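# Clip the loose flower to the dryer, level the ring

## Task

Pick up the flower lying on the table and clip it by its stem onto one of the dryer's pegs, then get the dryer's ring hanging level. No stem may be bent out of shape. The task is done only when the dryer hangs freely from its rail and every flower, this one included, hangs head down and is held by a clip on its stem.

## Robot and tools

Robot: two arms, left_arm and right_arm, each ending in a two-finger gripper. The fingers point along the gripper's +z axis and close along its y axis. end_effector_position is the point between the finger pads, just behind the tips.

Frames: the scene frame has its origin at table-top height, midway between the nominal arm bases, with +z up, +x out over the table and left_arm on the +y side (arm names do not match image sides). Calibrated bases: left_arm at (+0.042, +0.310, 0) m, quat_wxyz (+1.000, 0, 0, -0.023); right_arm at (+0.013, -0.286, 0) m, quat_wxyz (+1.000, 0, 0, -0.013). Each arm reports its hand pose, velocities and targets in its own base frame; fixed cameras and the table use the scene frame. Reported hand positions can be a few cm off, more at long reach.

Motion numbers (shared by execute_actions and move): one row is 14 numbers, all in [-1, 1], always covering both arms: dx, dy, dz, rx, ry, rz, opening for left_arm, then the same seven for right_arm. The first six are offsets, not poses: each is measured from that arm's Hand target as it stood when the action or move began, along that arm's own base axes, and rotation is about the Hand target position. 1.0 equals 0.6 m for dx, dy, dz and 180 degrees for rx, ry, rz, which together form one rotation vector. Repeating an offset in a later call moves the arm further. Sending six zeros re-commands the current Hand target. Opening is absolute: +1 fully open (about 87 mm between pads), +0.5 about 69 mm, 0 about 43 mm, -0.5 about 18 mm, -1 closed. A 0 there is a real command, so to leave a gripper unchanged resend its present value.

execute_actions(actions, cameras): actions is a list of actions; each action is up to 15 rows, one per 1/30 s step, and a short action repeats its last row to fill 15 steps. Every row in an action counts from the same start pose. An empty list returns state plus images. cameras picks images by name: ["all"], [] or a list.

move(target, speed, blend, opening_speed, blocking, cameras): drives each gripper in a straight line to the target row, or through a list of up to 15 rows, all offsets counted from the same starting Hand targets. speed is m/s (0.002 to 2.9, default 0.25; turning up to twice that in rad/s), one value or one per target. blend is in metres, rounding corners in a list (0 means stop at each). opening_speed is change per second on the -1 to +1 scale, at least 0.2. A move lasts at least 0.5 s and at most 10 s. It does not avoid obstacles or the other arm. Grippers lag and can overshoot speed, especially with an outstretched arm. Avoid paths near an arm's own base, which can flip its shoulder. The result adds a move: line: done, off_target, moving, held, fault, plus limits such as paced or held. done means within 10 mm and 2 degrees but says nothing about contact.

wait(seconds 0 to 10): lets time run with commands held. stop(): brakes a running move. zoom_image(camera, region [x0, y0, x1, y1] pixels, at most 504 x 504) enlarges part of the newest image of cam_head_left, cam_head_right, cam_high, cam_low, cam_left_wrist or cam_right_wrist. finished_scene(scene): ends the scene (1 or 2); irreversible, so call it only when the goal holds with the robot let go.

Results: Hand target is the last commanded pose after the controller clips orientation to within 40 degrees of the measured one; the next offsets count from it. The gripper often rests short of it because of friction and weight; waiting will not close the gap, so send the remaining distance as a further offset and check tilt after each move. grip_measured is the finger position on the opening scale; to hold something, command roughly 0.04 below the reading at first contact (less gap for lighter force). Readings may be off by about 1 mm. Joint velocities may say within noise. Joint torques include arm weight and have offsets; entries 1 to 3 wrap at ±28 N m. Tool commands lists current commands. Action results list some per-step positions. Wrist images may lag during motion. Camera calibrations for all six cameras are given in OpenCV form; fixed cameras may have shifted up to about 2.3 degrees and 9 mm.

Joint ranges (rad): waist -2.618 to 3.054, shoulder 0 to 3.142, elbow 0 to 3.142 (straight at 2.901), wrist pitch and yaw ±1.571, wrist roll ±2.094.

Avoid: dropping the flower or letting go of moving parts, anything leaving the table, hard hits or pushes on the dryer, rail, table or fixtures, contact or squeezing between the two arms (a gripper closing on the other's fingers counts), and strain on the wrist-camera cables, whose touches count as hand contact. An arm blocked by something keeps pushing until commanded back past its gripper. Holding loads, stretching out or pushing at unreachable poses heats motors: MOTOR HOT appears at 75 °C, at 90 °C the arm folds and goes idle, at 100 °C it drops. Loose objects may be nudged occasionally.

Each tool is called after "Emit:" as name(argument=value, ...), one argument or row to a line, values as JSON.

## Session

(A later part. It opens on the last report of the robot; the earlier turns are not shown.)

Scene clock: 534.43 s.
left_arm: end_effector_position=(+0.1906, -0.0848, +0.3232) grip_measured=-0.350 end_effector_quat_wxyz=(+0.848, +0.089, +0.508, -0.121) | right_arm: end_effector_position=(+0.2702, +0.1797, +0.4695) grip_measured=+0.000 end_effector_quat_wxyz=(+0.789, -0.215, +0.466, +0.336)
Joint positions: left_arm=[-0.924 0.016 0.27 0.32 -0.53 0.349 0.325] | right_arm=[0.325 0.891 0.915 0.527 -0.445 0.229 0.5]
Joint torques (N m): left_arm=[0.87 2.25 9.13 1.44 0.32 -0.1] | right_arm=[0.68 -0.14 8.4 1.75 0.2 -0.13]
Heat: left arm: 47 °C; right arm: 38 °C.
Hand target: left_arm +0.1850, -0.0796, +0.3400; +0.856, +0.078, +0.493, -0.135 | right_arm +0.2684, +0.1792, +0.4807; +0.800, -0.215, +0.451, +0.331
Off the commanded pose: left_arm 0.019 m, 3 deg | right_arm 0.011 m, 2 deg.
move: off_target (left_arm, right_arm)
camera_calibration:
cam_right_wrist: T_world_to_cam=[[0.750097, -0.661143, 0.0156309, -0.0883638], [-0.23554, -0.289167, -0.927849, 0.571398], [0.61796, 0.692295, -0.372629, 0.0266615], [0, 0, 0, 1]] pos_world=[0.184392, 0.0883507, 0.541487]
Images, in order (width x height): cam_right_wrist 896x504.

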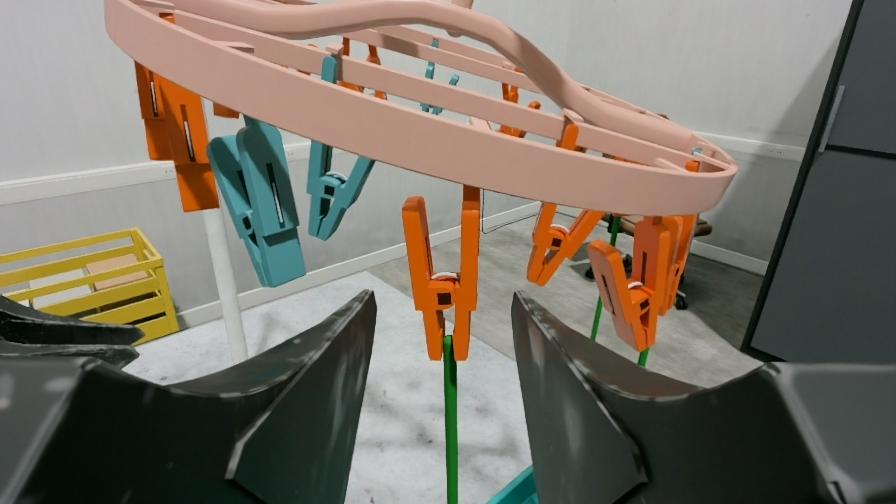

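Emit:
move(
  target=[0, 0, 0, 0, 0, 0, -0.35, 0.041, 0.053, 0.021, 0, 0, 0, 0.0],
  speed=0.06,
  cameras=["cam_right_wrist"],
)

Scene clock: 540.30 s.
left_arm: end_effector_position=(+0.1906, -0.0848, +0.3232) grip_measured=-0.350 end_effector_quat_wxyz=(+0.848, +0.089, +0.508, -0.121) | right_arm: end_effector_position=(+0.2951, +0.2117, +0.4781) grip_measured=+0.000 end_effector_quat_wxyz=(+0.788, -0.217, +0.469, +0.335)
Joint positions: left_arm=[-0.924 0.016 0.27 0.32 -0.53 0.349 0.325] | right_arm=[0.438 1.035 1.019 0.535 -0.35 0.163 0.5]
Joint torques (N m): left_arm=[0.85 2.25 9.13 1.44 0.32 -0.1] | right_arm=[0.72 -1.17 9.43 1.79 0.18 -0.12]
Heat: left arm: 45 °C; right arm: 38 °C.
Hand target: left_arm +0.1850, -0.0796, +0.3400; +0.856, +0.078, +0.493, -0.135 | right_arm +0.2931, +0.2110, +0.4932; +0.800, -0.215, +0.452, +0.331
Off the commanded pose: left_arm 0.019 m, 3 deg | right_arm 0.015 m, 3 deg.
move: off_target (left_arm, right_arm)
camera_calibration:
cam_right_wrist: T_world_to_cam=[[0.750233, -0.660968, 0.0165034, -0.0865246], [-0.239439, -0.294874, -0.92505, 0.595467], [0.616295, 0.690052, -0.379486, -0.00340043], [0, 0, 0, 1]] pos_world=[0.209588, 0.120744, 0.550974]
Images, in order (width x height): cam_right_wrist 896x504.

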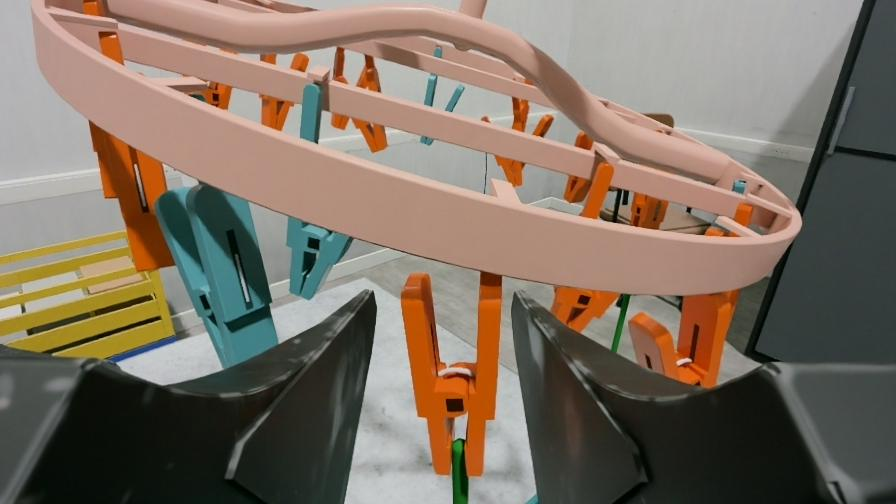

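Emit:
move(
  target=[
    [0,0,0,0,0,0,-0.35, 0,0,0,0,0,0,-0.25],
    [0,0,0,0,0,0,-0.35, -0.0217,0.042,0,0,0,-0.0467,-0.25],
    [0,0,0,0,0,0,-0.35, -0.0347,0.0873,0,0,0,-0.0933,-0.25],
    [0,0,0,0,0,0,-0.35, -0.0385,0.1343,0,0,0,-0.14,-0.25],
    [0,0,0,0,0,0,-0.35, -0.0332,0.1812,0,0,0,-0.1867,-0.25],
    [0,0,0,0,0,0,-0.35, -0.0188,0.2262,0,0,0,-0.2333,-0.25],
    [0,0,0,0,0,0,-0.35, -0.0188,0.2262,0,0,0,-0.2333,0.0],
    [0,0,0,0,0,0,-0.35, -0.1432,0.2132,0,0,0,-0.2333,0.0],
    [0,0,0,0,0,0,-0.35, -0.1668,0.0972,0,0,0,-0.1167,0.0],
    [0,0,0,0,0,0,-0.35, -0.0168,-0.0562,-0.0167,0,0,-0.005,0.0],
  ],
  speed=[0.08,0.085,0.085,0.085,0.085,0.085,0.085,0.12,0.2,0.2],
  blend=[0,0.02,0.02,0.02,0.02,0,0,0.02,0.03,0],
  opening_speed=0.6,
  cameras=["cam_high", "cam_right_wrist"],
)

Scene clock: 560.37 s.
left_arm: end_effector_position=(+0.1906, -0.0848, +0.3232) grip_measured=-0.350 end_effector_quat_wxyz=(+0.848, +0.089, +0.508, -0.121) | right_arm: end_effector_position=(+0.2820, +0.1781, +0.4813) grip_measured=+0.000 end_effector_quat_wxyz=(+0.800, -0.211, +0.458, +0.324)
Joint positions: left_arm=[-0.924 0.016 0.27 0.32 -0.53 0.349 0.325] | right_arm=[0.318 0.94 0.959 0.551 -0.429 0.215 0.5]
Joint torques (N m): left_arm=[0.84 2.25 9.13 1.44 0.32 -0.1] | right_arm=[-0.59 -0.23 6.79 1.71 -0.01 0.1]
Heat: left arm: 44 °C; right arm: 38 °C.
Hand target: left_arm +0.1850, -0.0796, +0.3400; +0.856, +0.078, +0.493, -0.135 | right_arm +0.2829, +0.1773, +0.4833; +0.803, -0.211, +0.453, +0.325
Off the commanded pose: left_arm 0.019 m, 3 deg | right_arm 0.002 m, 1 deg.
move: off_target (left_arm)
camera_calibration:
cam_right_wrist: T_world_to_cam=[[0.731001, -0.681709, 0.0301759, -0.0963043], [-0.219881, -0.277182, -0.935319, 0.581721], [0.64598, 0.677084, -0.352515, 0.00999067], [0, 0, 0, 1]] pos_world=[0.191854, 0.0888264, 0.550523]
Images, in order (width x height): cam_high 504x504, cam_right_wrist 896x504.

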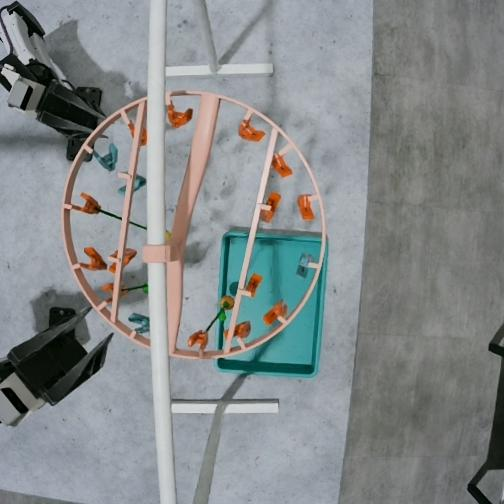

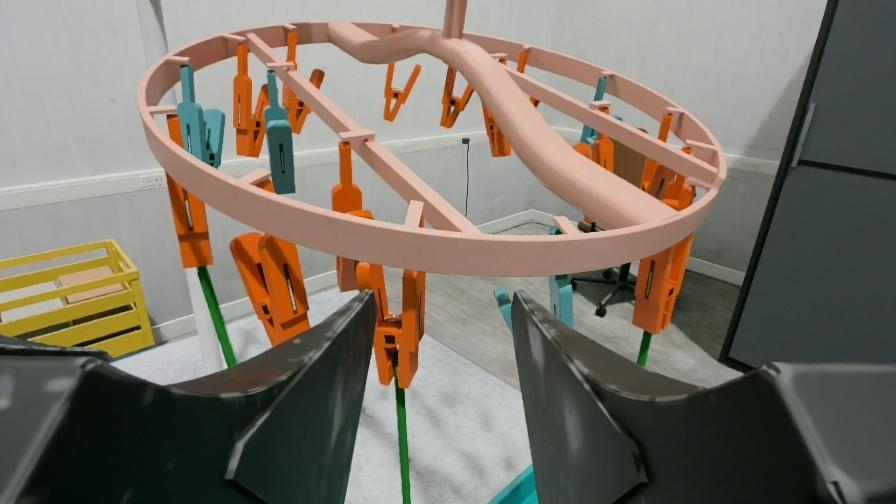

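Emit:
move(
  target=[0, 0, 0, 0, 0, 0, -0.35, 0.0062, 0.062, -0.02, 0, 0, -0.028, 0.0],
  speed=0.08,
  cameras=["cam_right_wrist"],
)

Scene clock: 565.00 s.
left_arm: end_effector_position=(+0.1906, -0.0848, +0.3232) grip_measured=-0.350 end_effector_quat_wxyz=(+0.848, +0.089, +0.508, -0.121) | right_arm: end_effector_position=(+0.2860, +0.2138, +0.4692) grip_measured=+0.000 end_effector_quat_wxyz=(+0.811, -0.194, +0.468, +0.292)
Joint positions: left_arm=[-0.924 0.016 0.27 0.32 -0.53 0.349 0.325] | right_arm=[0.561 0.982 0.943 0.555 -0.155 0.04 0.5]
Joint torques (N m): left_arm=[0.85 2.25 9.14 1.44 0.32 -0.1] | right_arm=[0.72 -0.81 6.71 1.84 0.13 -0.11]
Heat: left arm: 44 °C; right arm: 39 °C.
Hand target: left_arm +0.1850, -0.0796, +0.3400; +0.856, +0.078, +0.493, -0.135 | right_arm +0.2867, +0.2145, +0.4711; +0.816, -0.191, +0.462, +0.289
Off the commanded pose: left_arm 0.019 m, 3 deg | right_arm 0.002 m, 1 deg.
move: off_target (left_arm)
camera_calibration:
cam_right_wrist: T_world_to_cam=[[0.676159, -0.736076, 0.0316422, -0.0480363], [-0.242665, -0.263052, -0.933765, 0.583896], [0.695646, 0.623695, -0.356485, -0.0219537], [0, 0, 0, 1]] pos_world=[0.189443, 0.131929, 0.538915]
Images, in order (width x height): cam_right_wrist 896x504.

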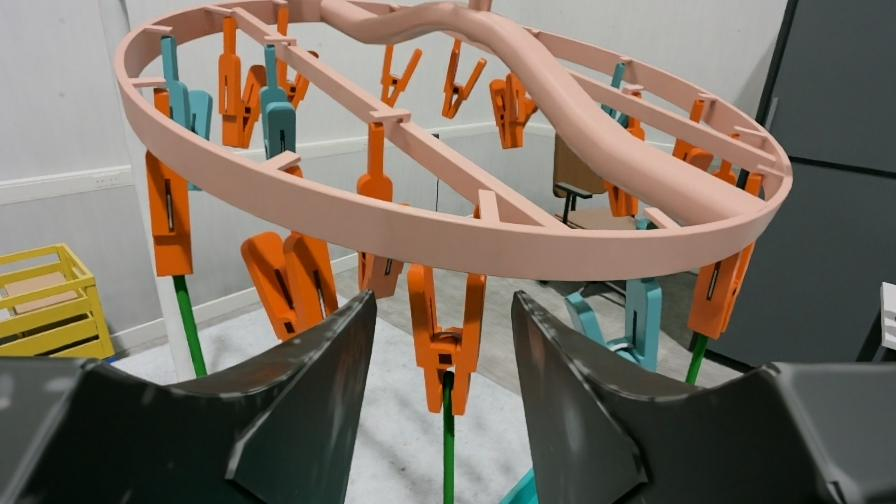

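Emit:
move(
  target=[0, 0, 0, 0, 0, 0, -0.35, 0.0437, 0.0377, -0.0287, 0, 0, 0, 0.0],
  speed=0.07,
  cameras=["cam_right_wrist"],
)

Scene clock: 568.07 s.
left_arm: end_effector_position=(+0.1906, -0.0848, +0.3232) grip_measured=-0.350 end_effector_quat_wxyz=(+0.848, +0.089, +0.508, -0.121) | right_arm: end_effector_position=(+0.3130, +0.2364, +0.4520) grip_measured=+0.000 end_effector_quat_wxyz=(+0.811, -0.194, +0.468, +0.292)
Joint positions: left_arm=[-0.924 0.016 0.27 0.32 -0.53 0.349 0.325] | right_arm=[0.584 1.114 0.937 0.69 -0.135 0.028 0.5]
Joint torques (N m): left_arm=[0.85 2.25 9.13 1.44 0.32 -0.1] | right_arm=[0.77 -2.13 6.87 1.83 0.12 -0.1]
Heat: left arm: 44 °C; right arm: 39 °C.
Hand target: left_arm +0.1850, -0.0796, +0.3400; +0.856, +0.078, +0.493, -0.135 | right_arm +0.3129, +0.2372, +0.4539; +0.816, -0.191, +0.462, +0.290
Off the commanded pose: left_arm 0.019 m, 3 deg | right_arm 0.002 m, 1 deg.
move: off_target (left_arm)
camera_calibration:
cam_right_wrist: T_world_to_cam=[[0.675914, -0.736296, 0.0317387, -0.0490034], [-0.243129, -0.263431, -0.933538, 0.580397], [0.695721, 0.623275, -0.357072, -0.0606706], [0, 0, 0, 1]] pos_world=[0.216443, 0.154628, 0.521714]
Images, in order (width x height): cam_right_wrist 896x504.

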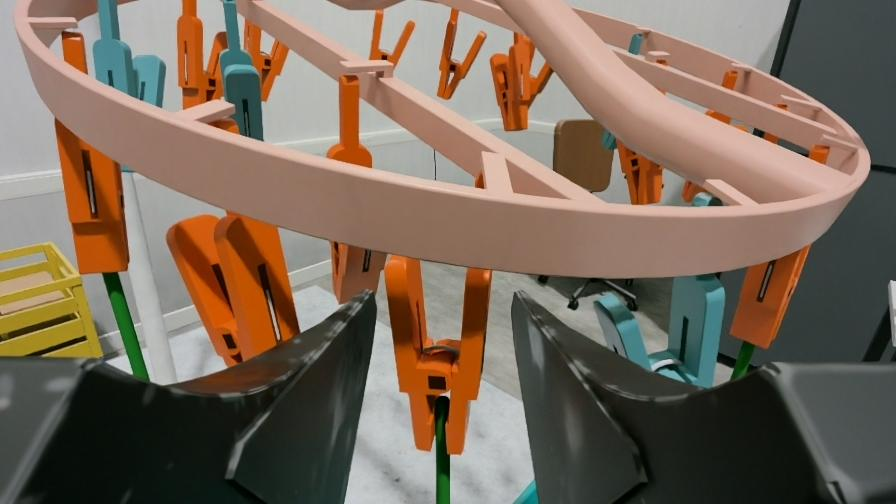

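Emit:
move(
  target=[
    [0,0,0,0,0,0,-0.35, 0,0,0,0,0,0,-0.25],
    [0,0,0,0,0,0,-0.35, -0.0137,0.034,0,0,0,-0.0444,-0.25],
    [0,0,0,0,0,0,-0.35, -0.0207,0.07,0,0,0,-0.0889,-0.25],
    [0,0,0,0,0,0,-0.35, -0.0208,0.1067,0,0,0,-0.1333,-0.25],
    [0,0,0,0,0,0,-0.35, -0.0142,0.1428,0,0,0,-0.1778,-0.25],
    [0,0,0,0,0,0,-0.35, -0.0008,0.177,0,0,0,-0.2222,-0.25],
    [0,0,0,0,0,0,-0.35, -0.0008,0.177,0,0,0,-0.2222,0.0],
    [0,0,0,0,0,0,-0.35, -0.1258,0.1748,0,0,0,-0.2222,0.0],
    [0,0,0,0,0,0,-0.35, -0.205,0.056,0,0,0,-0.12,0.0],
    [0,0,0,0,0,0,-0.35, -0.0567,-0.0923,0.005,0,0,0.03,0.0],
  ],
  speed=[0.08,0.085,0.085,0.085,0.085,0.085,0.085,0.12,0.2,0.2],
  blend=[0,0.02,0.02,0.02,0.02,0,0,0.02,0.03,0],
  opening_speed=0.6,
  cameras=["cam_high", "cam_right_wrist"],
)

Scene clock: 587.70 s.
left_arm: end_effector_position=(+0.1906, -0.0848, +0.3232) grip_measured=-0.350 end_effector_quat_wxyz=(+0.848, +0.089, +0.508, -0.121) | right_arm: end_effector_position=(+0.2808, +0.1834, +0.4428) grip_measured=+0.000 end_effector_quat_wxyz=(+0.793, -0.212, +0.469, +0.327)
Joint positions: left_arm=[-0.924 0.016 0.27 0.32 -0.53 0.349 0.325] | right_arm=[0.344 0.906 0.815 0.631 -0.412 0.203 0.5]
Joint torques (N m): left_arm=[0.87 2.24 9.13 1.44 0.32 -0.1] | right_arm=[-0.57 -0.23 9.52 1.76 -0.01 0.09]
Heat: left arm: 44 °C; right arm: 39 °C.
Hand target: left_arm +0.1850, -0.0796, +0.3400; +0.856, +0.078, +0.493, -0.135 | right_arm +0.2789, +0.1817, +0.4571; +0.802, -0.212, +0.452, +0.328
Off the commanded pose: left_arm 0.019 m, 3 deg | right_arm 0.014 m, 2 deg.
move: off_target (left_arm, right_arm)
camera_calibration:
cam_right_wrist: T_world_to_cam=[[0.73592, -0.676816, 0.0184713, -0.0877796], [-0.240538, -0.28685, -0.927285, 0.550849], [0.6329, 0.677965, -0.373899, 0.00660287], [0, 0, 0, 1]] pos_world=[0.19292, 0.094124, 0.514884]
Images, in order (width x height): cam_high 504x504, cam_right_wrist 896x504.

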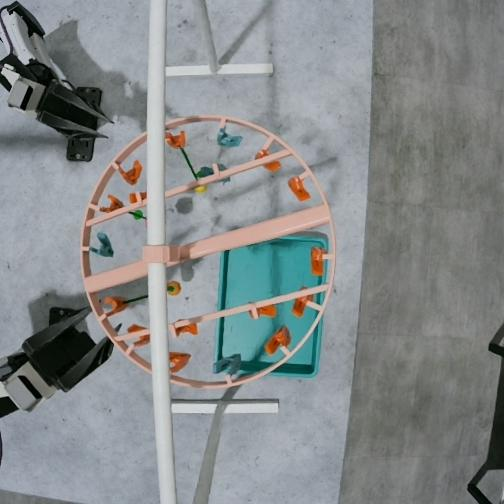

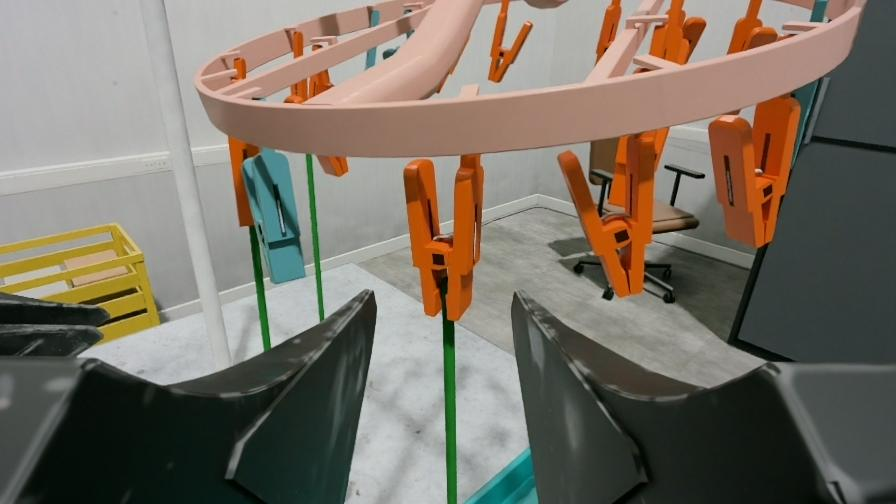

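Emit:
move(
  target=[0, 0, 0, 0, 0, 0, -0.35, 0.051, 0.06, 0.0407, 0, 0, -0.033, 0.0],
  speed=0.07,
  cameras=["cam_right_wrist"],
)

Scene clock: 592.10 s.
left_arm: end_effector_position=(+0.1906, -0.0848, +0.3232) grip_measured=-0.350 end_effector_quat_wxyz=(+0.848, +0.089, +0.508, -0.121) | right_arm: end_effector_position=(+0.3101, +0.2176, +0.4706) grip_measured=+0.000 end_effector_quat_wxyz=(+0.811, -0.192, +0.472, +0.288)
Joint positions: left_arm=[-0.924 0.016 0.27 0.32 -0.53 0.349 0.325] | right_arm=[0.523 1.07 0.995 0.586 -0.18 0.055 0.5]
Joint torques (N m): left_arm=[0.87 2.25 9.13 1.44 0.32 -0.09] | right_arm=[0.77 -1.46 9.58 1.66 0.11 -0.09]
Heat: left arm: 44 °C; right arm: 39 °C.
Hand target: left_arm +0.1850, -0.0796, +0.3400; +0.856, +0.078, +0.493, -0.135 | right_arm +0.3096, +0.2178, +0.4813; +0.818, -0.189, +0.463, +0.286
Off the commanded pose: left_arm 0.019 m, 3 deg | right_arm 0.011 m, 1 deg.
move: off_target (left_arm, right_arm)
camera_calibration:
cam_right_wrist: T_world_to_cam=[[0.669586, -0.742157, 0.0292995, -0.0571014], [-0.25177, -0.26391, -0.931109, 0.593859], [0.698761, 0.61608, -0.363563, -0.0366298], [0, 0, 0, 1]] pos_world=[0.213346, 0.136914, 0.541303]
Images, in order (width x height): cam_right_wrist 896x504.

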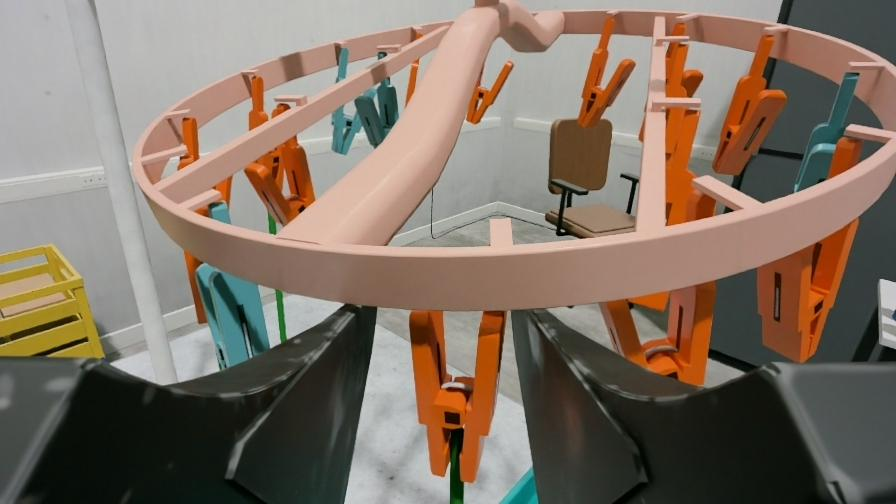

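Emit:
move(
  target=[0, 0, 0, 0, 0, 0, -0.35, 0.0095, 0.0018, -0.03, 0, 0, 0, 0.0],
  speed=0.06,
  cameras=["cam_right_wrist"],
)

Scene clock: 595.27 s.
left_arm: end_effector_position=(+0.1906, -0.0848, +0.3232) grip_measured=-0.350 end_effector_quat_wxyz=(+0.848, +0.089, +0.508, -0.121) | right_arm: end_effector_position=(+0.3139, +0.2197, +0.4616) grip_measured=+0.000 end_effector_quat_wxyz=(+0.813, -0.191, +0.468, +0.289)
Joint positions: left_arm=[-0.924 0.016 0.27 0.32 -0.53 0.349 0.325] | right_arm=[0.523 1.084 0.958 0.645 -0.18 0.055 0.5]
Joint torques (N m): left_arm=[0.85 2.25 9.11 1.44 0.32 -0.1] | right_arm=[0.05 -1.8 6.8 1.83 0.05 -0.05]
Heat: left arm: 44 °C; right arm: 39 °C.
Hand target: left_arm +0.1850, -0.0796, +0.3400; +0.856, +0.078, +0.493, -0.135 | right_arm +0.3152, +0.2189, +0.4635; +0.818, -0.189, +0.463, +0.286
Off the commanded pose: left_arm 0.019 m, 3 deg | right_arm 0.002 m, 1 deg.
move: off_target (left_arm)
camera_calibration:
cam_right_wrist: T_world_to_cam=[[0.669127, -0.742505, 0.0309125, -0.0583274], [-0.245134, -0.259795, -0.934032, 0.58539], [0.701554, 0.617409, -0.355849, -0.0485018], [0, 0, 0, 1]] pos_world=[0.216554, 0.138718, 0.531317]
Images, in order (width x height): cam_right_wrist 896x504.

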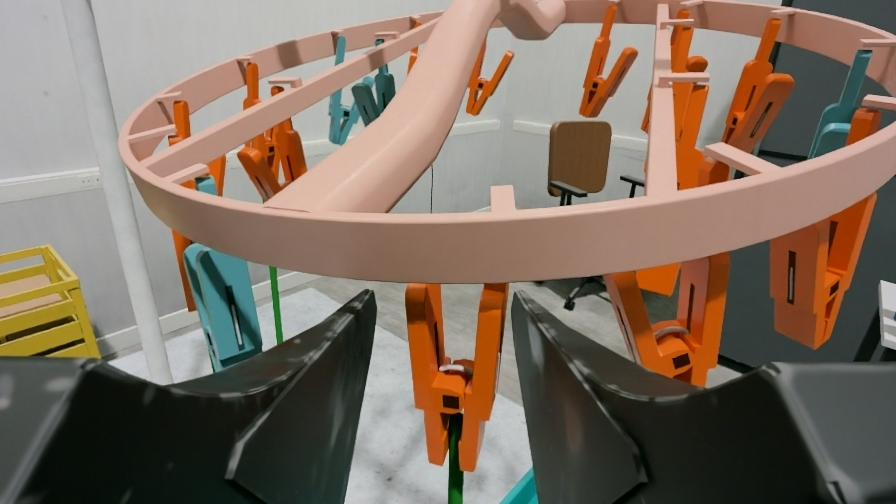

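Emit:
move(
  target=[
    [0.0083,-0.2773,0.0667,0,0,0,-0.2, 0,0,0,0,0,0,-0.25],
    [0.0817,-0.4407,0.1033,0,0,0,-0.2, 0,0,0,0,0,0,-0.25],
  ],
  speed=[0.15,0.12],
  blend=[0.03,0],
  opening_speed=0.5,
  cameras=["cam_left_wrist", "cam_right_wrist"],
)

Scene clock: 607.27 s.
left_arm: end_effector_position=(+0.2319, -0.3403, +0.3906) grip_measured=-0.200 end_effector_quat_wxyz=(+0.852, +0.088, +0.501, -0.122) | right_arm: end_effector_position=(+0.3138, +0.2197, +0.4617) grip_measured=-0.250 end_effector_quat_wxyz=(+0.813, -0.191, +0.468, +0.289)
Joint positions: left_arm=[-1.344 1.527 0.926 1.418 -0.847 0.707 0.4] | right_arm=[0.523 1.084 0.958 0.645 -0.18 0.055 0.375]
Joint torques (N m): left_arm=[0.7 -4.37 9.16 1.03 0.46 -0.11] | right_arm=[0.02 -1.8 6.86 1.82 0.05 -0.05]
Heat: left arm: 44 °C; right arm: 40 °C.
Hand target: left_arm +0.2340, -0.3440, +0.4019; +0.856, +0.078, +0.493, -0.135 | right_arm +0.3152, +0.2189, +0.4634; +0.817, -0.189, +0.463, +0.286
Off the commanded pose: left_arm 0.012 m, 2 deg | right_arm 0.002 m, 1 deg.
move: off_target (left_arm); blend cut to 0 m at target 1
camera_calibration:
cam_left_wrist: T_world_to_cam=[[-0.268967, -0.963125, -0.00681523, -0.260436], [-0.335425, 0.100301, -0.936712, 0.502228], [0.902855, -0.249659, -0.350034, -0.00900336], [0, 0, 0, 1]] pos_world=[0.10654, -0.303455, 0.465517]
cam_right_wrist: T_world_to_cam=[[0.669135, -0.742496, 0.0309575, -0.0582874], [-0.244806, -0.259568, -0.934181, 0.585343], [0.701661, 0.617515, -0.355454, -0.0486796], [0, 0, 0, 1]] pos_world=[0.216454, 0.138719, 0.531317]
Images, in order (width x height): cam_left_wrist 896x504, cam_right_wrist 896x504.

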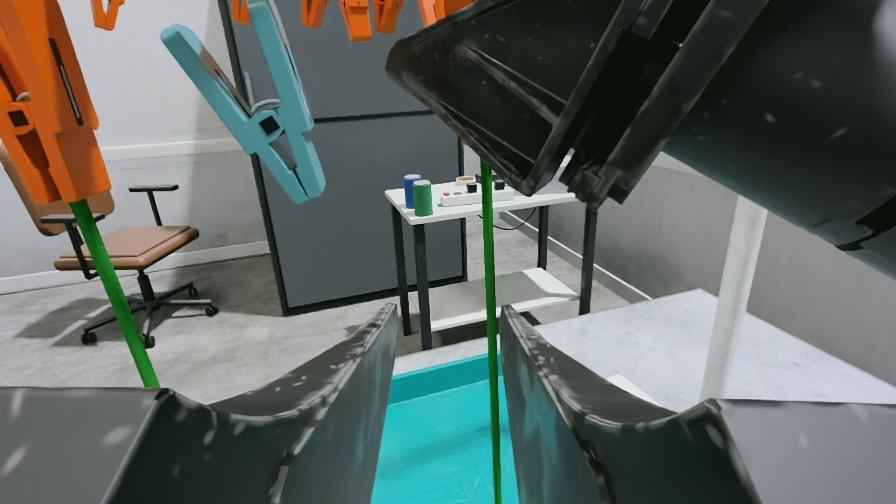

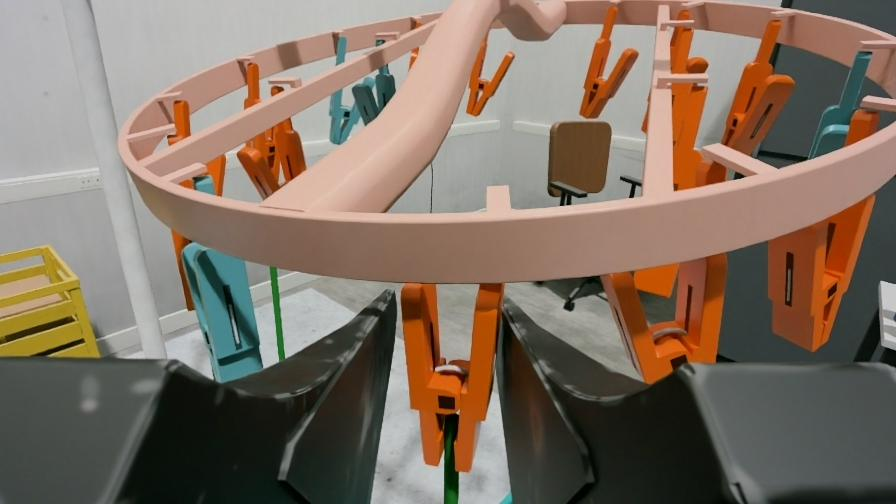

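Emit:
move(
  target=[
    [-0.0103,-0.0317,-0.0307,0,0,0,-0.2, 0,0,0,0,0,0,-0.25],
    [0.069,-0.0575,-0.0307,0,0,0,-0.2, 0,0,0,0,0,0,-0.25],
  ],
  speed=[0.08,0.08],
  blend=[0.01,0],
  cameras=["cam_left_wrist"],
)

Scene clock: 612.43 s.
left_arm: end_effector_position=(+0.2730, -0.3736, +0.3736) grip_measured=-0.200 end_effector_quat_wxyz=(+0.853, +0.086, +0.501, -0.122) | right_arm: end_effector_position=(+0.3138, +0.2197, +0.4617) grip_measured=-0.250 end_effector_quat_wxyz=(+0.813, -0.191, +0.468, +0.289)
Joint positions: left_arm=[-1.249 1.698 1.047 1.402 -0.782 0.61 0.4] | right_arm=[0.523 1.084 0.958 0.645 -0.18 0.055 0.375]
Joint torques (N m): left_arm=[0.59 -5.61 9.16 1.13 0.41 -0.11] | right_arm=[0.01 -1.77 6.78 1.83 0.05 -0.05]
Heat: left arm: 45 °C; right arm: 40 °C.
Hand target: left_arm +0.2754, -0.3786, +0.3835; +0.856, +0.078, +0.493, -0.135 | right_arm +0.3152, +0.2189, +0.4634; +0.817, -0.189, +0.463, +0.286
Off the commanded pose: left_arm 0.011 m, 2 deg | right_arm 0.002 m, 1 deg.
move: off_target (left_arm)
camera_calibration:
cam_left_wrist: T_world_to_cam=[[-0.266478, -0.963837, -0.00291214, -0.284052], [-0.335897, 0.0956987, -0.937024, 0.501963], [0.903417, -0.248718, -0.349252, -0.0604598], [0, 0, 0, 1]] pos_world=[0.147535, -0.336855, 0.448409]
Images, in order (width x height): cam_left_wrist 896x504.

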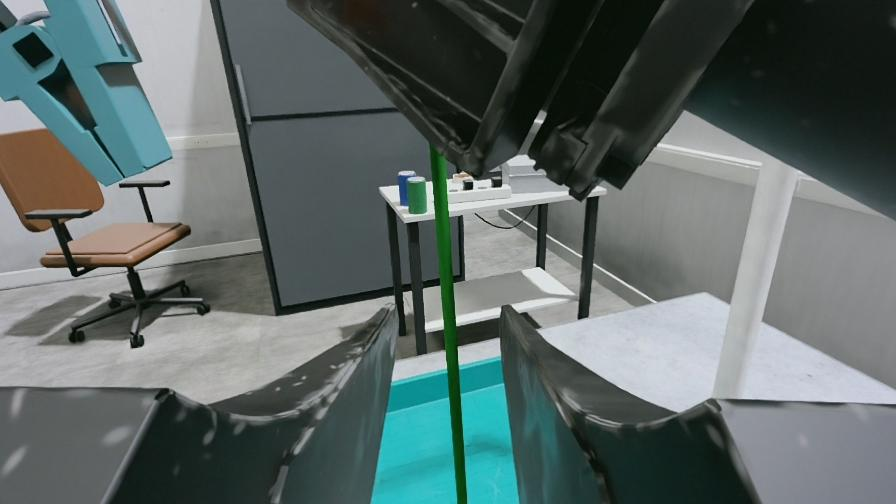

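Emit:
move(
  target=[
    [0.055,-0.0165,0,0,0,0,-0.2, 0,0,0,0,0,0,-0.25],
    [0.055,-0.0165,0,0,0,0,-0.95, 0,0,0,0,0,0,-0.25],
  ],
  speed=[0.07,0.05],
  opening_speed=0.8,
  cameras=["cam_left_wrist", "cam_right_wrist"],
)

Scene clock: 617.83 s.
left_arm: end_effector_position=(+0.3056, -0.3838, +0.3738) grip_measured=-0.916 end_effector_quat_wxyz=(+0.852, +0.084, +0.501, -0.123) | right_arm: end_effector_position=(+0.3138, +0.2196, +0.4619) grip_measured=-0.250 end_effector_quat_wxyz=(+0.813, -0.191, +0.468, +0.289)
Joint positions: left_arm=[-1.172 1.761 1.133 1.331 -0.726 0.536 0.042] | right_arm=[0.523 1.084 0.958 0.646 -0.179 0.055 0.375]
Joint torques (N m): left_arm=[0.55 -6.2 9.33 1.22 0.4 -0.09] | right_arm=[0.03 -1.8 6.87 1.82 0.05 -0.06]
Heat: left arm: 45 °C; right arm: 40 °C.
Hand target: left_arm +0.3084, -0.3885, +0.3835; +0.856, +0.078, +0.493, -0.135 | right_arm +0.3152, +0.2188, +0.4634; +0.818, -0.189, +0.463, +0.286
Off the commanded pose: left_arm 0.011 m, 2 deg | right_arm 0.002 m, 1 deg.
move: off_target (left_arm); target 2's new opening was sent with left_arm's hand 0.011 m and 2 deg from that target
camera_calibration:
cam_left_wrist: T_world_to_cam=[[-0.267555, -0.963541, 0.00180204, -0.286495], [-0.337191, 0.0918786, -0.936942, 0.512931], [0.902616, -0.251291, -0.34948, -0.092993], [0, 0, 0, 1]] pos_world=[0.180239, -0.346545, 0.448604]
cam_right_wrist: T_world_to_cam=[[0.668833, -0.74277, 0.0309166, -0.0581733], [-0.244416, -0.258981, -0.934446, 0.585362], [0.702085, 0.617432, -0.35476, -0.0489617], [0, 0, 0, 1]] pos_world=[0.216355, 0.138619, 0.531418]
Images, in order (width x height): cam_left_wrist 896x504, cam_right_wrist 896x504.

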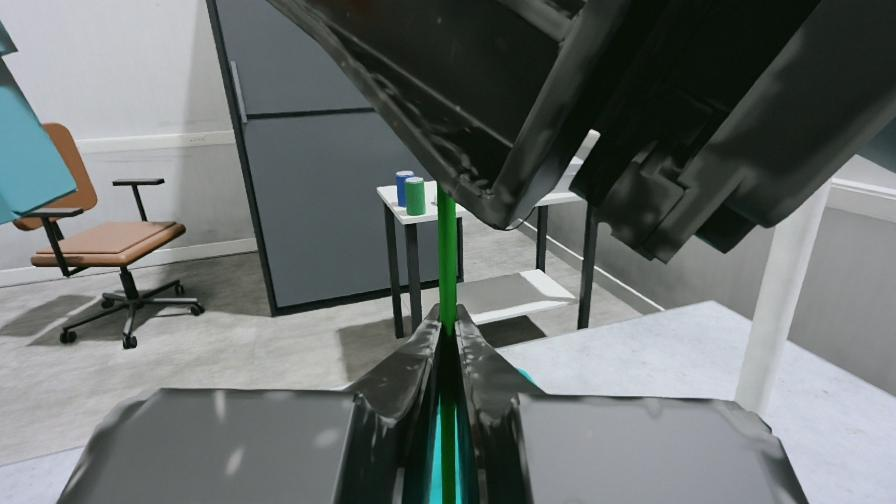

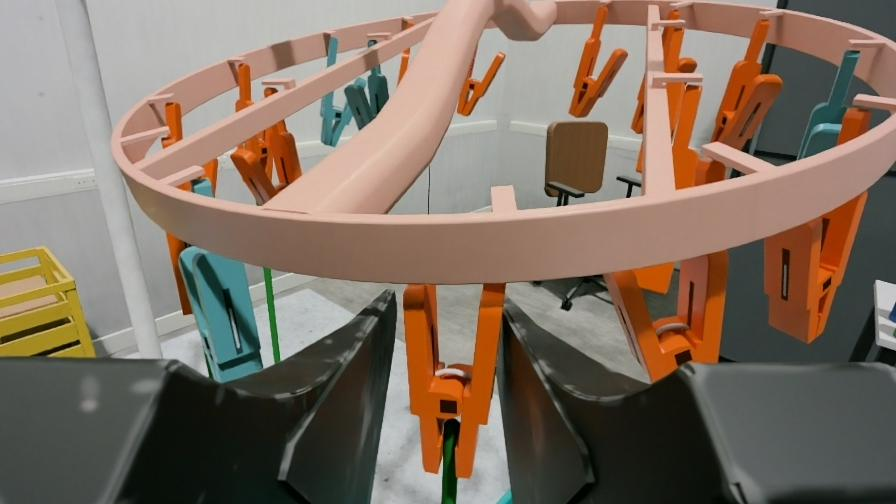

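Emit:
move(
  target=[
    [0,0,0,0,0,0,-0.95, 0,0,0,0,0,0,-0.46],
    [0,0,-0.085,0,0,0,-0.95, 0,0,0,0,0,0,-0.46],
  ],
  speed=[0.07,0.08],
  opening_speed=0.5,
  cameras=["cam_left_wrist", "cam_right_wrist"],
)

Scene clock: 625.20 s.
left_arm: end_effector_position=(+0.3082, -0.3900, +0.3297) grip_measured=-0.916 end_effector_quat_wxyz=(+0.850, +0.090, +0.504, -0.121) | right_arm: end_effector_position=(+0.3141, +0.2188, +0.4626) grip_measured=-0.450 end_effector_quat_wxyz=(+0.814, -0.189, +0.467, +0.287)
Joint positions: left_arm=[-1.172 1.852 1.065 1.476 -0.726 0.535 0.042] | right_arm=[0.523 1.084 0.958 0.649 -0.175 0.055 0.275]
Joint torques (N m): left_arm=[0.58 -6.83 5.31 1.8 0.39 -0.09] | right_arm=[-0.01 -1.78 6.83 1.79 0.01 -0.05]
Heat: left arm: 45 °C; right arm: 40 °C.
Hand target: left_arm +0.3084, -0.3885, +0.3325; +0.856, +0.078, +0.493, -0.135 | right_arm +0.3152, +0.2189, +0.4634; +0.818, -0.189, +0.463, +0.286
Off the commanded pose: left_arm 0.003 m, 3 deg | right_arm 0.001 m, 1 deg.
move: off_target (left_arm)
camera_calibration:
cam_left_wrist: T_world_to_cam=[[-0.268101, -0.96335, -0.0088777, -0.287943], [-0.342797, 0.104004, -0.933634, 0.478451], [0.90034, -0.247265, -0.358117, -0.107222], [0, 0, 0, 1]] pos_world=[0.18335, -0.353663, 0.405745]
cam_right_wrist: T_world_to_cam=[[0.665724, -0.745612, 0.0295641, -0.0567831], [-0.244166, -0.255101, -0.935578, 0.585481], [0.70512, 0.615618, -0.35188, -0.0503528], [0, 0, 0, 1]] pos_world=[0.216261, 0.138017, 0.531724]
Images, in order (width x height): cam_left_wrist 896x504, cam_right_wrist 896x504.

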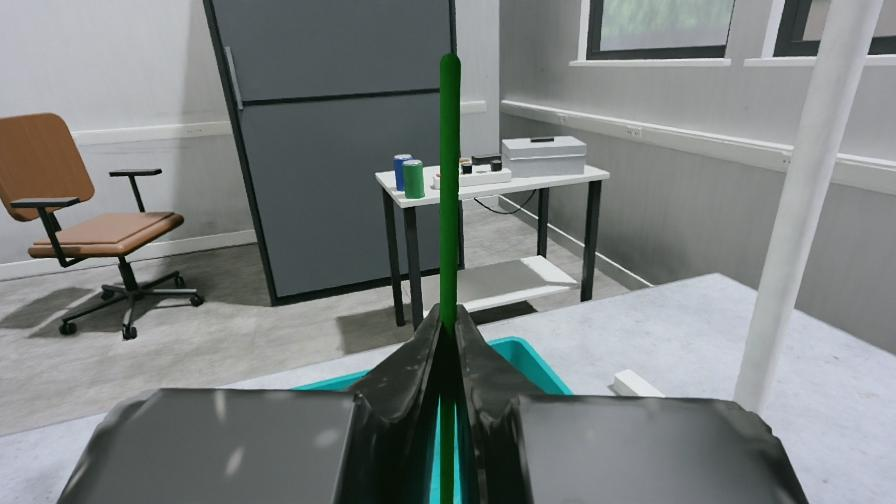

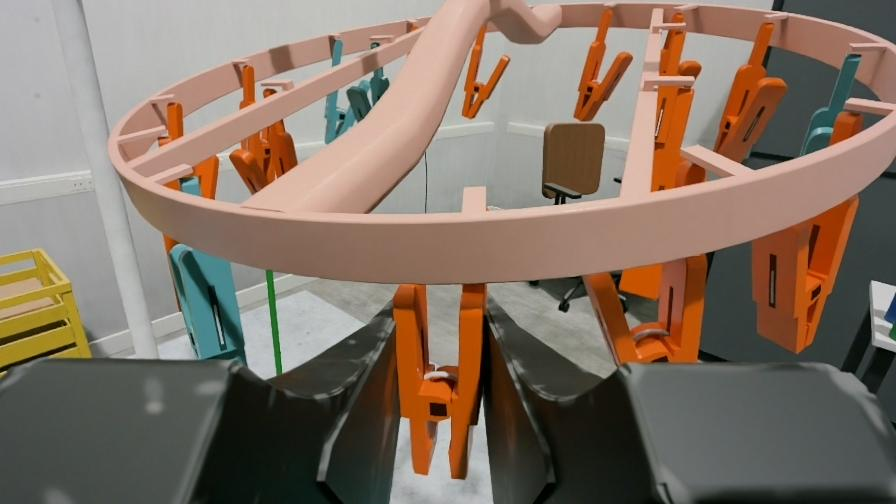

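Emit:
move(
  target=[
    [-0.158,0.052,0,0,0,0,-0.95, 0,0,0,0,0,0,-0.3],
    [-0.189,0.4975,0.005,0,0,0,-0.95, 0.014,-0.0707,0.06,0,0,0,-0.3],
    [-0.189,0.4975,0.005,0,0,0,-0.95, -0.02,-0.0363,0.0667,0,0,-0.0467,-0.3],
    [-0.189,0.4975,0.005,0,0,0,-0.95, -0.0463,0.0038,0.0667,0,0,-0.0933,-0.3],
    [-0.189,0.4975,0.005,0,0,0,-0.95, -0.0645,0.0483,0.0667,0,0,-0.14,-0.3],
    [-0.189,0.4975,0.005,0,0,0,-0.95, -0.0737,0.0955,0.0667,0,0,-0.1867,-0.3],
    [-0.189,0.4975,0.005,0,0,0,-0.95, -0.0735,0.1435,0.0667,0,0,-0.2333,-0.3],
    [-0.189,0.4975,0.005,0,0,0,-0.95, -0.0735,0.1435,0.0667,0,0,-0.2333,0.05],
    [-0.189,0.4975,0.005,0,0,0,-0.95, -0.1985,0.1435,0.0667,0,0,-0.2333,0.05],
  ],
  speed=[0.1,0.16,0.085,0.085,0.085,0.085,0.085,0.085,0.12],
  blend=[0.02,0.01,0.02,0.02,0.02,0.02,0,0,0],
  opening_speed=0.6,
  cameras=["cam_high", "cam_right_wrist"],
)

Scene clock: 644.83 s.
left_arm: end_effector_position=(+0.2002, -0.0938, +0.3157) grip_measured=-0.916 end_effector_quat_wxyz=(+0.847, +0.089, +0.510, -0.119) | right_arm: end_effector_position=(+0.1989, +0.3180, +0.5008) grip_measured=+0.050 end_effector_quat_wxyz=(+0.859, -0.070, +0.505, -0.037)
Joint positions: left_arm=[-0.89 0.087 0.235 0.41 -0.504 0.327 0.042] | right_arm=[1.489 1.63 1.41 1.482 1.044 -1.397 0.525]
Joint torques (N m): left_arm=[0.64 2.37 9.72 1.55 0.31 -0.09] | right_arm=[0.47 -6.74 5.67 1.23 -0.29 -0.03]
Heat: left arm: 44 °C; right arm: 39 °C.
Hand target: left_arm +0.1949, -0.0899, +0.3356; +0.856, +0.078, +0.493, -0.135 | right_arm +0.1962, +0.3049, +0.5035; +0.866, -0.010, +0.500, -0.026
Off the commanded pose: left_arm 0.021 m, 3 deg | right_arm 0.014 m, 7 deg.
joint sent to its limit (right arm) — joint 4 (wrist pitch), upper limit. The joint targets are off in orientation, not in position.
move: off_target (left_arm, right_arm); blend cut to 0 m at target 1
camera_calibration:
cam_right_wrist: T_world_to_cam=[[0.0338775, -0.988518, 0.147254, 0.236745], [-0.357388, -0.149579, -0.9219, 0.600483], [0.933341, -0.0213953, -0.358352, 0.143686], [0, 0, 0, 1]] pos_world=[0.0724766, 0.326921, 0.570214]
Images, in order (width x height): cam_high 504x504, cam_right_wrist 896x504.

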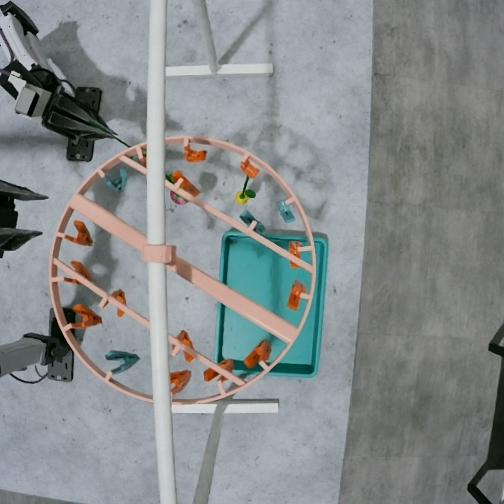

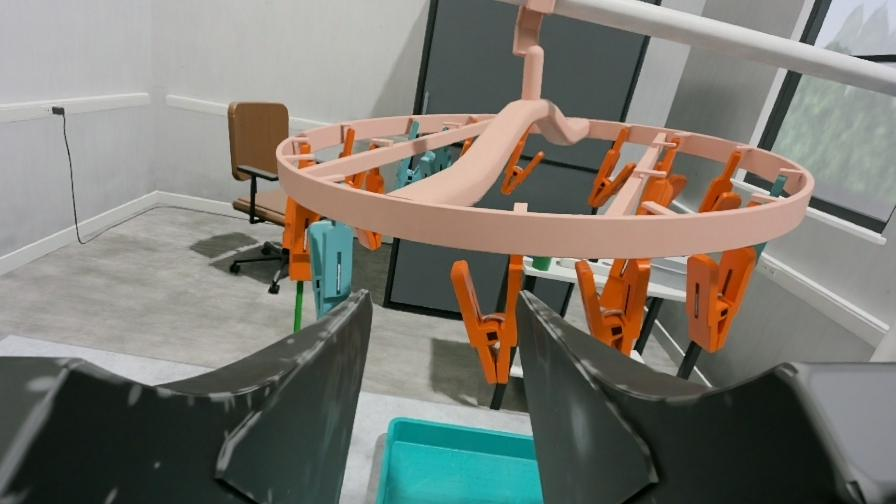

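Emit:
move(
  target=[
    [0,0,0,0,0,0,-0.95, -0.01,-0.1417,-0.005,0,0,0.139,0.05],
    [0,0,0,0,0,0,-0.95, 0.065,-0.3583,-0.005,0,0,0.267,0.05],
    [0,0,0,0,0,0,-0.95, 0.2817,-0.4083,-0.005,0,0,0.381,0.05],
  ],
  speed=[0.15,0.2,0.2],
  blend=[0.03,0.03,0],
  cameras=["cam_right_wrist", "cam_high"],
)

Scene clock: 659.97 s.
left_arm: end_effector_position=(+0.2002, -0.0938, +0.3157) grip_measured=-0.916 end_effector_quat_wxyz=(+0.847, +0.089, +0.510, -0.119) | right_arm: end_effector_position=(+0.3786, +0.0550, +0.4913) grip_measured=+0.050 end_effector_quat_wxyz=(+0.717, -0.237, +0.456, +0.471)
Joint positions: left_arm=[-0.89 0.087 0.235 0.41 -0.504 0.327 0.042] | right_arm=[-0.322 1.634 1.387 1.482 -1.048 1.289 0.525]
Joint torques (N m): left_arm=[0.64 2.37 9.7 1.55 0.31 -0.09] | right_arm=[0.16 -6.19 8.12 1.27 0.27 0.06]
Heat: left arm: 45 °C; right arm: 38 °C.
Hand target: left_arm +0.1949, -0.0899, +0.3356; +0.856, +0.078, +0.493, -0.135 | right_arm +0.3652, +0.0599, +0.5005; +0.730, -0.290, +0.407, +0.466
Off the commanded pose: left_arm 0.021 m, 3 deg | right_arm 0.017 m, 8 deg.
joint sent to its limit (right arm) — joint 4 (wrist pitch), upper limit. The joint targets are off in orientation, not in position.
move: off_target (left_arm, right_arm)
camera_calibration:
cam_right_wrist: T_world_to_cam=[[0.90254, -0.41901, -0.0992558, -0.267103], [-0.238903, -0.295478, -0.924996, 0.581343], [0.358255, 0.858559, -0.366784, 0.140338], [0, 0, 0, 1]] pos_world=[0.329679, -0.0606328, 0.562702]
Images, in order (width x height): cam_high 504x504, cam_right_wrist 896x504.

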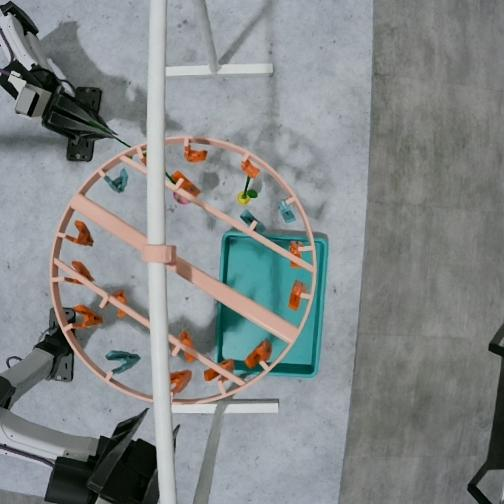

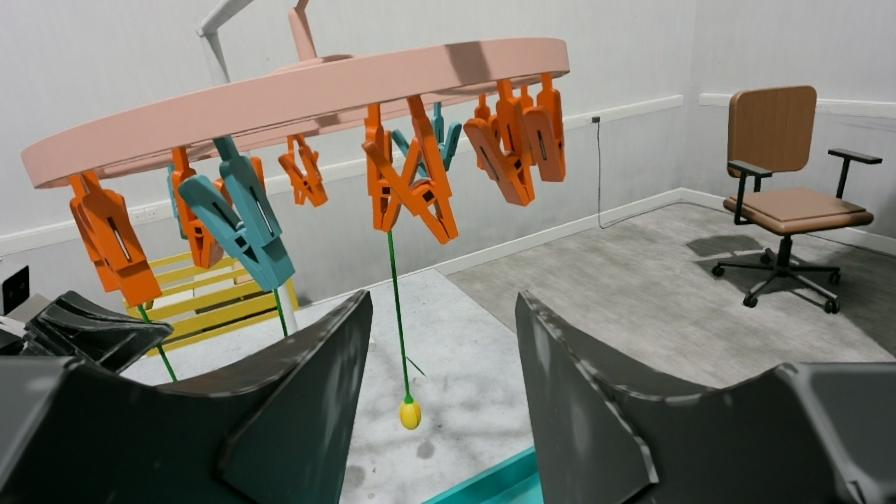

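Emit:
wait(
  seconds=0.1,
  cameras=["cam_low", "cam_head_left", "cam_head_right"],
)

Emit:
zoom_image(
  camera="cam_low",
  region=[170, 30, 350, 180],
)

Emit:
zoom_image(
  camera="cam_head_right",
  region=[150, 60, 450, 360],
)

Scene clock: 665.03 s.
left_arm: end_effector_position=(+0.2002, -0.0938, +0.3157) grip_measured=-0.916 end_effector_quat_wxyz=(+0.847, +0.089, +0.510, -0.119) | right_arm: end_effector_position=(+0.3786, +0.0550, +0.4913) grip_measured=+0.050 end_effector_quat_wxyz=(+0.717, -0.237, +0.456, +0.471)
Joint positions: left_arm=[-0.89 0.087 0.235 0.41 -0.504 0.327 0.042] | right_arm=[-0.322 1.634 1.387 1.482 -1.048 1.29 0.525]
Joint torques (N m): left_arm=[0.64 2.39 9.72 1.55 0.31 -0.08] | right_arm=[0.17 -6.24 8.09 1.28 0.27 0.04]
Heat: left arm: 46 °C; right arm: 38 °C.
Hand target: left_arm +0.1949, -0.0899, +0.3356; +0.856, +0.078, +0.493, -0.135 | right_arm +0.3652, +0.0599, +0.5005; +0.730, -0.290, +0.407, +0.466
Tool commands: left_gripper/opening=-0.95 right_gripper/opening=+0.05
Off the commanded pose: left_arm 0.021 m, 3 deg | right_arm 0.017 m, 8 deg.
wait: 0.10 s; at rest from the start
Images, in order (width x height): cam_head_left 504x504, cam_head_right 504x504, cam_low 504x504.

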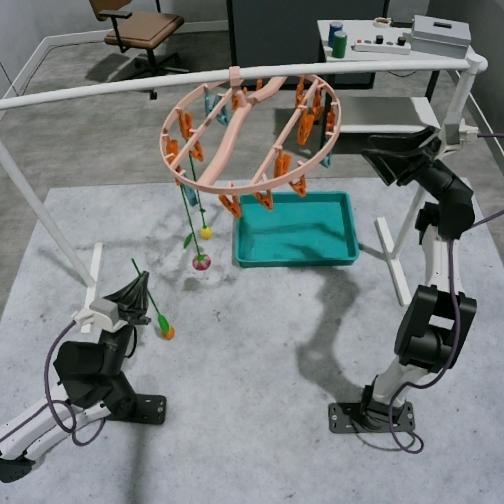

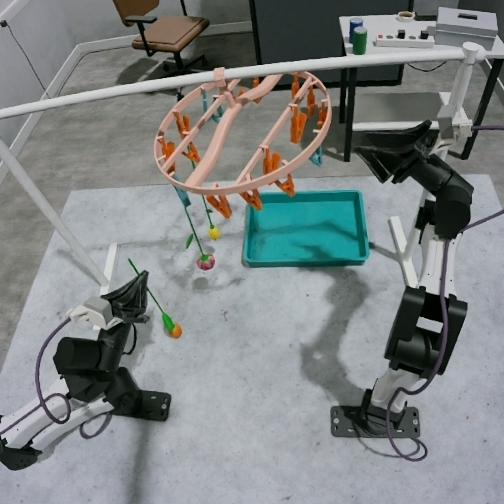

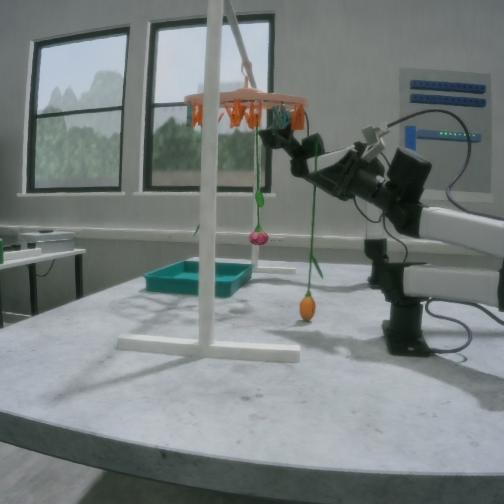

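Scaled by 2.800 from the camera's 504x504 image, which has a finer 720x720 frame.

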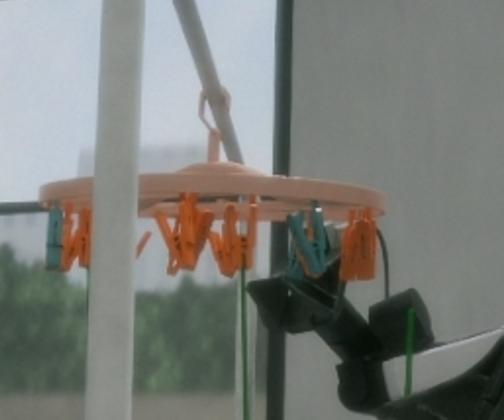

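Scaled by 1.680 from the camera's 504x504 image, which has a finer 720x720 frame.

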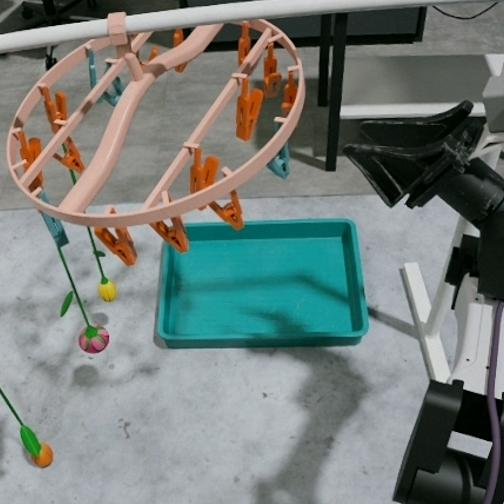

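Emit:
move(
  target=[0,0,0,0,0,0,-0.95, -0.1163,0.0283,0.0408,-0.0214,-0.0383,-0.1032,0.05],
  speed=0.15,
  cameras=["cam_right_wrist"],
)

Scene clock: 683.07 s.
left_arm: end_effector_position=(+0.2002, -0.0938, +0.3157) grip_measured=-0.916 end_effector_quat_wxyz=(+0.847, +0.089, +0.510, -0.119) | right_arm: end_effector_position=(+0.2973, +0.0754, +0.5226) grip_measured=+0.050 end_effector_quat_wxyz=(+0.804, -0.273, +0.425, +0.313)
Joint positions: left_arm=[-0.89 0.087 0.235 0.41 -0.504 0.327 0.042] | right_arm=[-0.306 1.161 1.13 1.089 -0.974 0.771 0.525]
Joint torques (N m): left_arm=[0.64 2.37 9.72 1.55 0.32 -0.09] | right_arm=[0.72 -2.85 5.71 0.61 0.43 -0.14]
Heat: left arm: 46 °C; right arm: 37 °C.
Hand target: left_arm +0.1949, -0.0899, +0.3356; +0.856, +0.078, +0.493, -0.135 | right_arm +0.2954, +0.0770, +0.5251; +0.808, -0.272, +0.420, +0.310
Off the commanded pose: left_arm 0.021 m, 3 deg | right_arm 0.003 m, 1 deg.
move: off_target (left_arm)
camera_calibration:
cam_right_wrist: T_world_to_cam=[[0.754655, -0.635219, 0.164296, -0.259382], [-0.107981, -0.367231, -0.923841, 0.562704], [0.647176, 0.67944, -0.345724, 0.0800443], [0, 0, 0, 1]] pos_world=[0.204702, -0.0125074, 0.590137]
Images, in order (width x height): cam_right_wrist 896x504.

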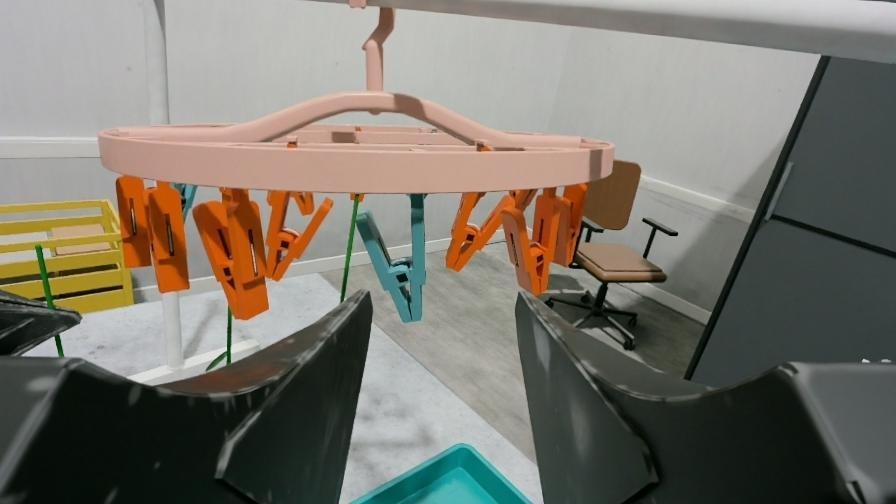

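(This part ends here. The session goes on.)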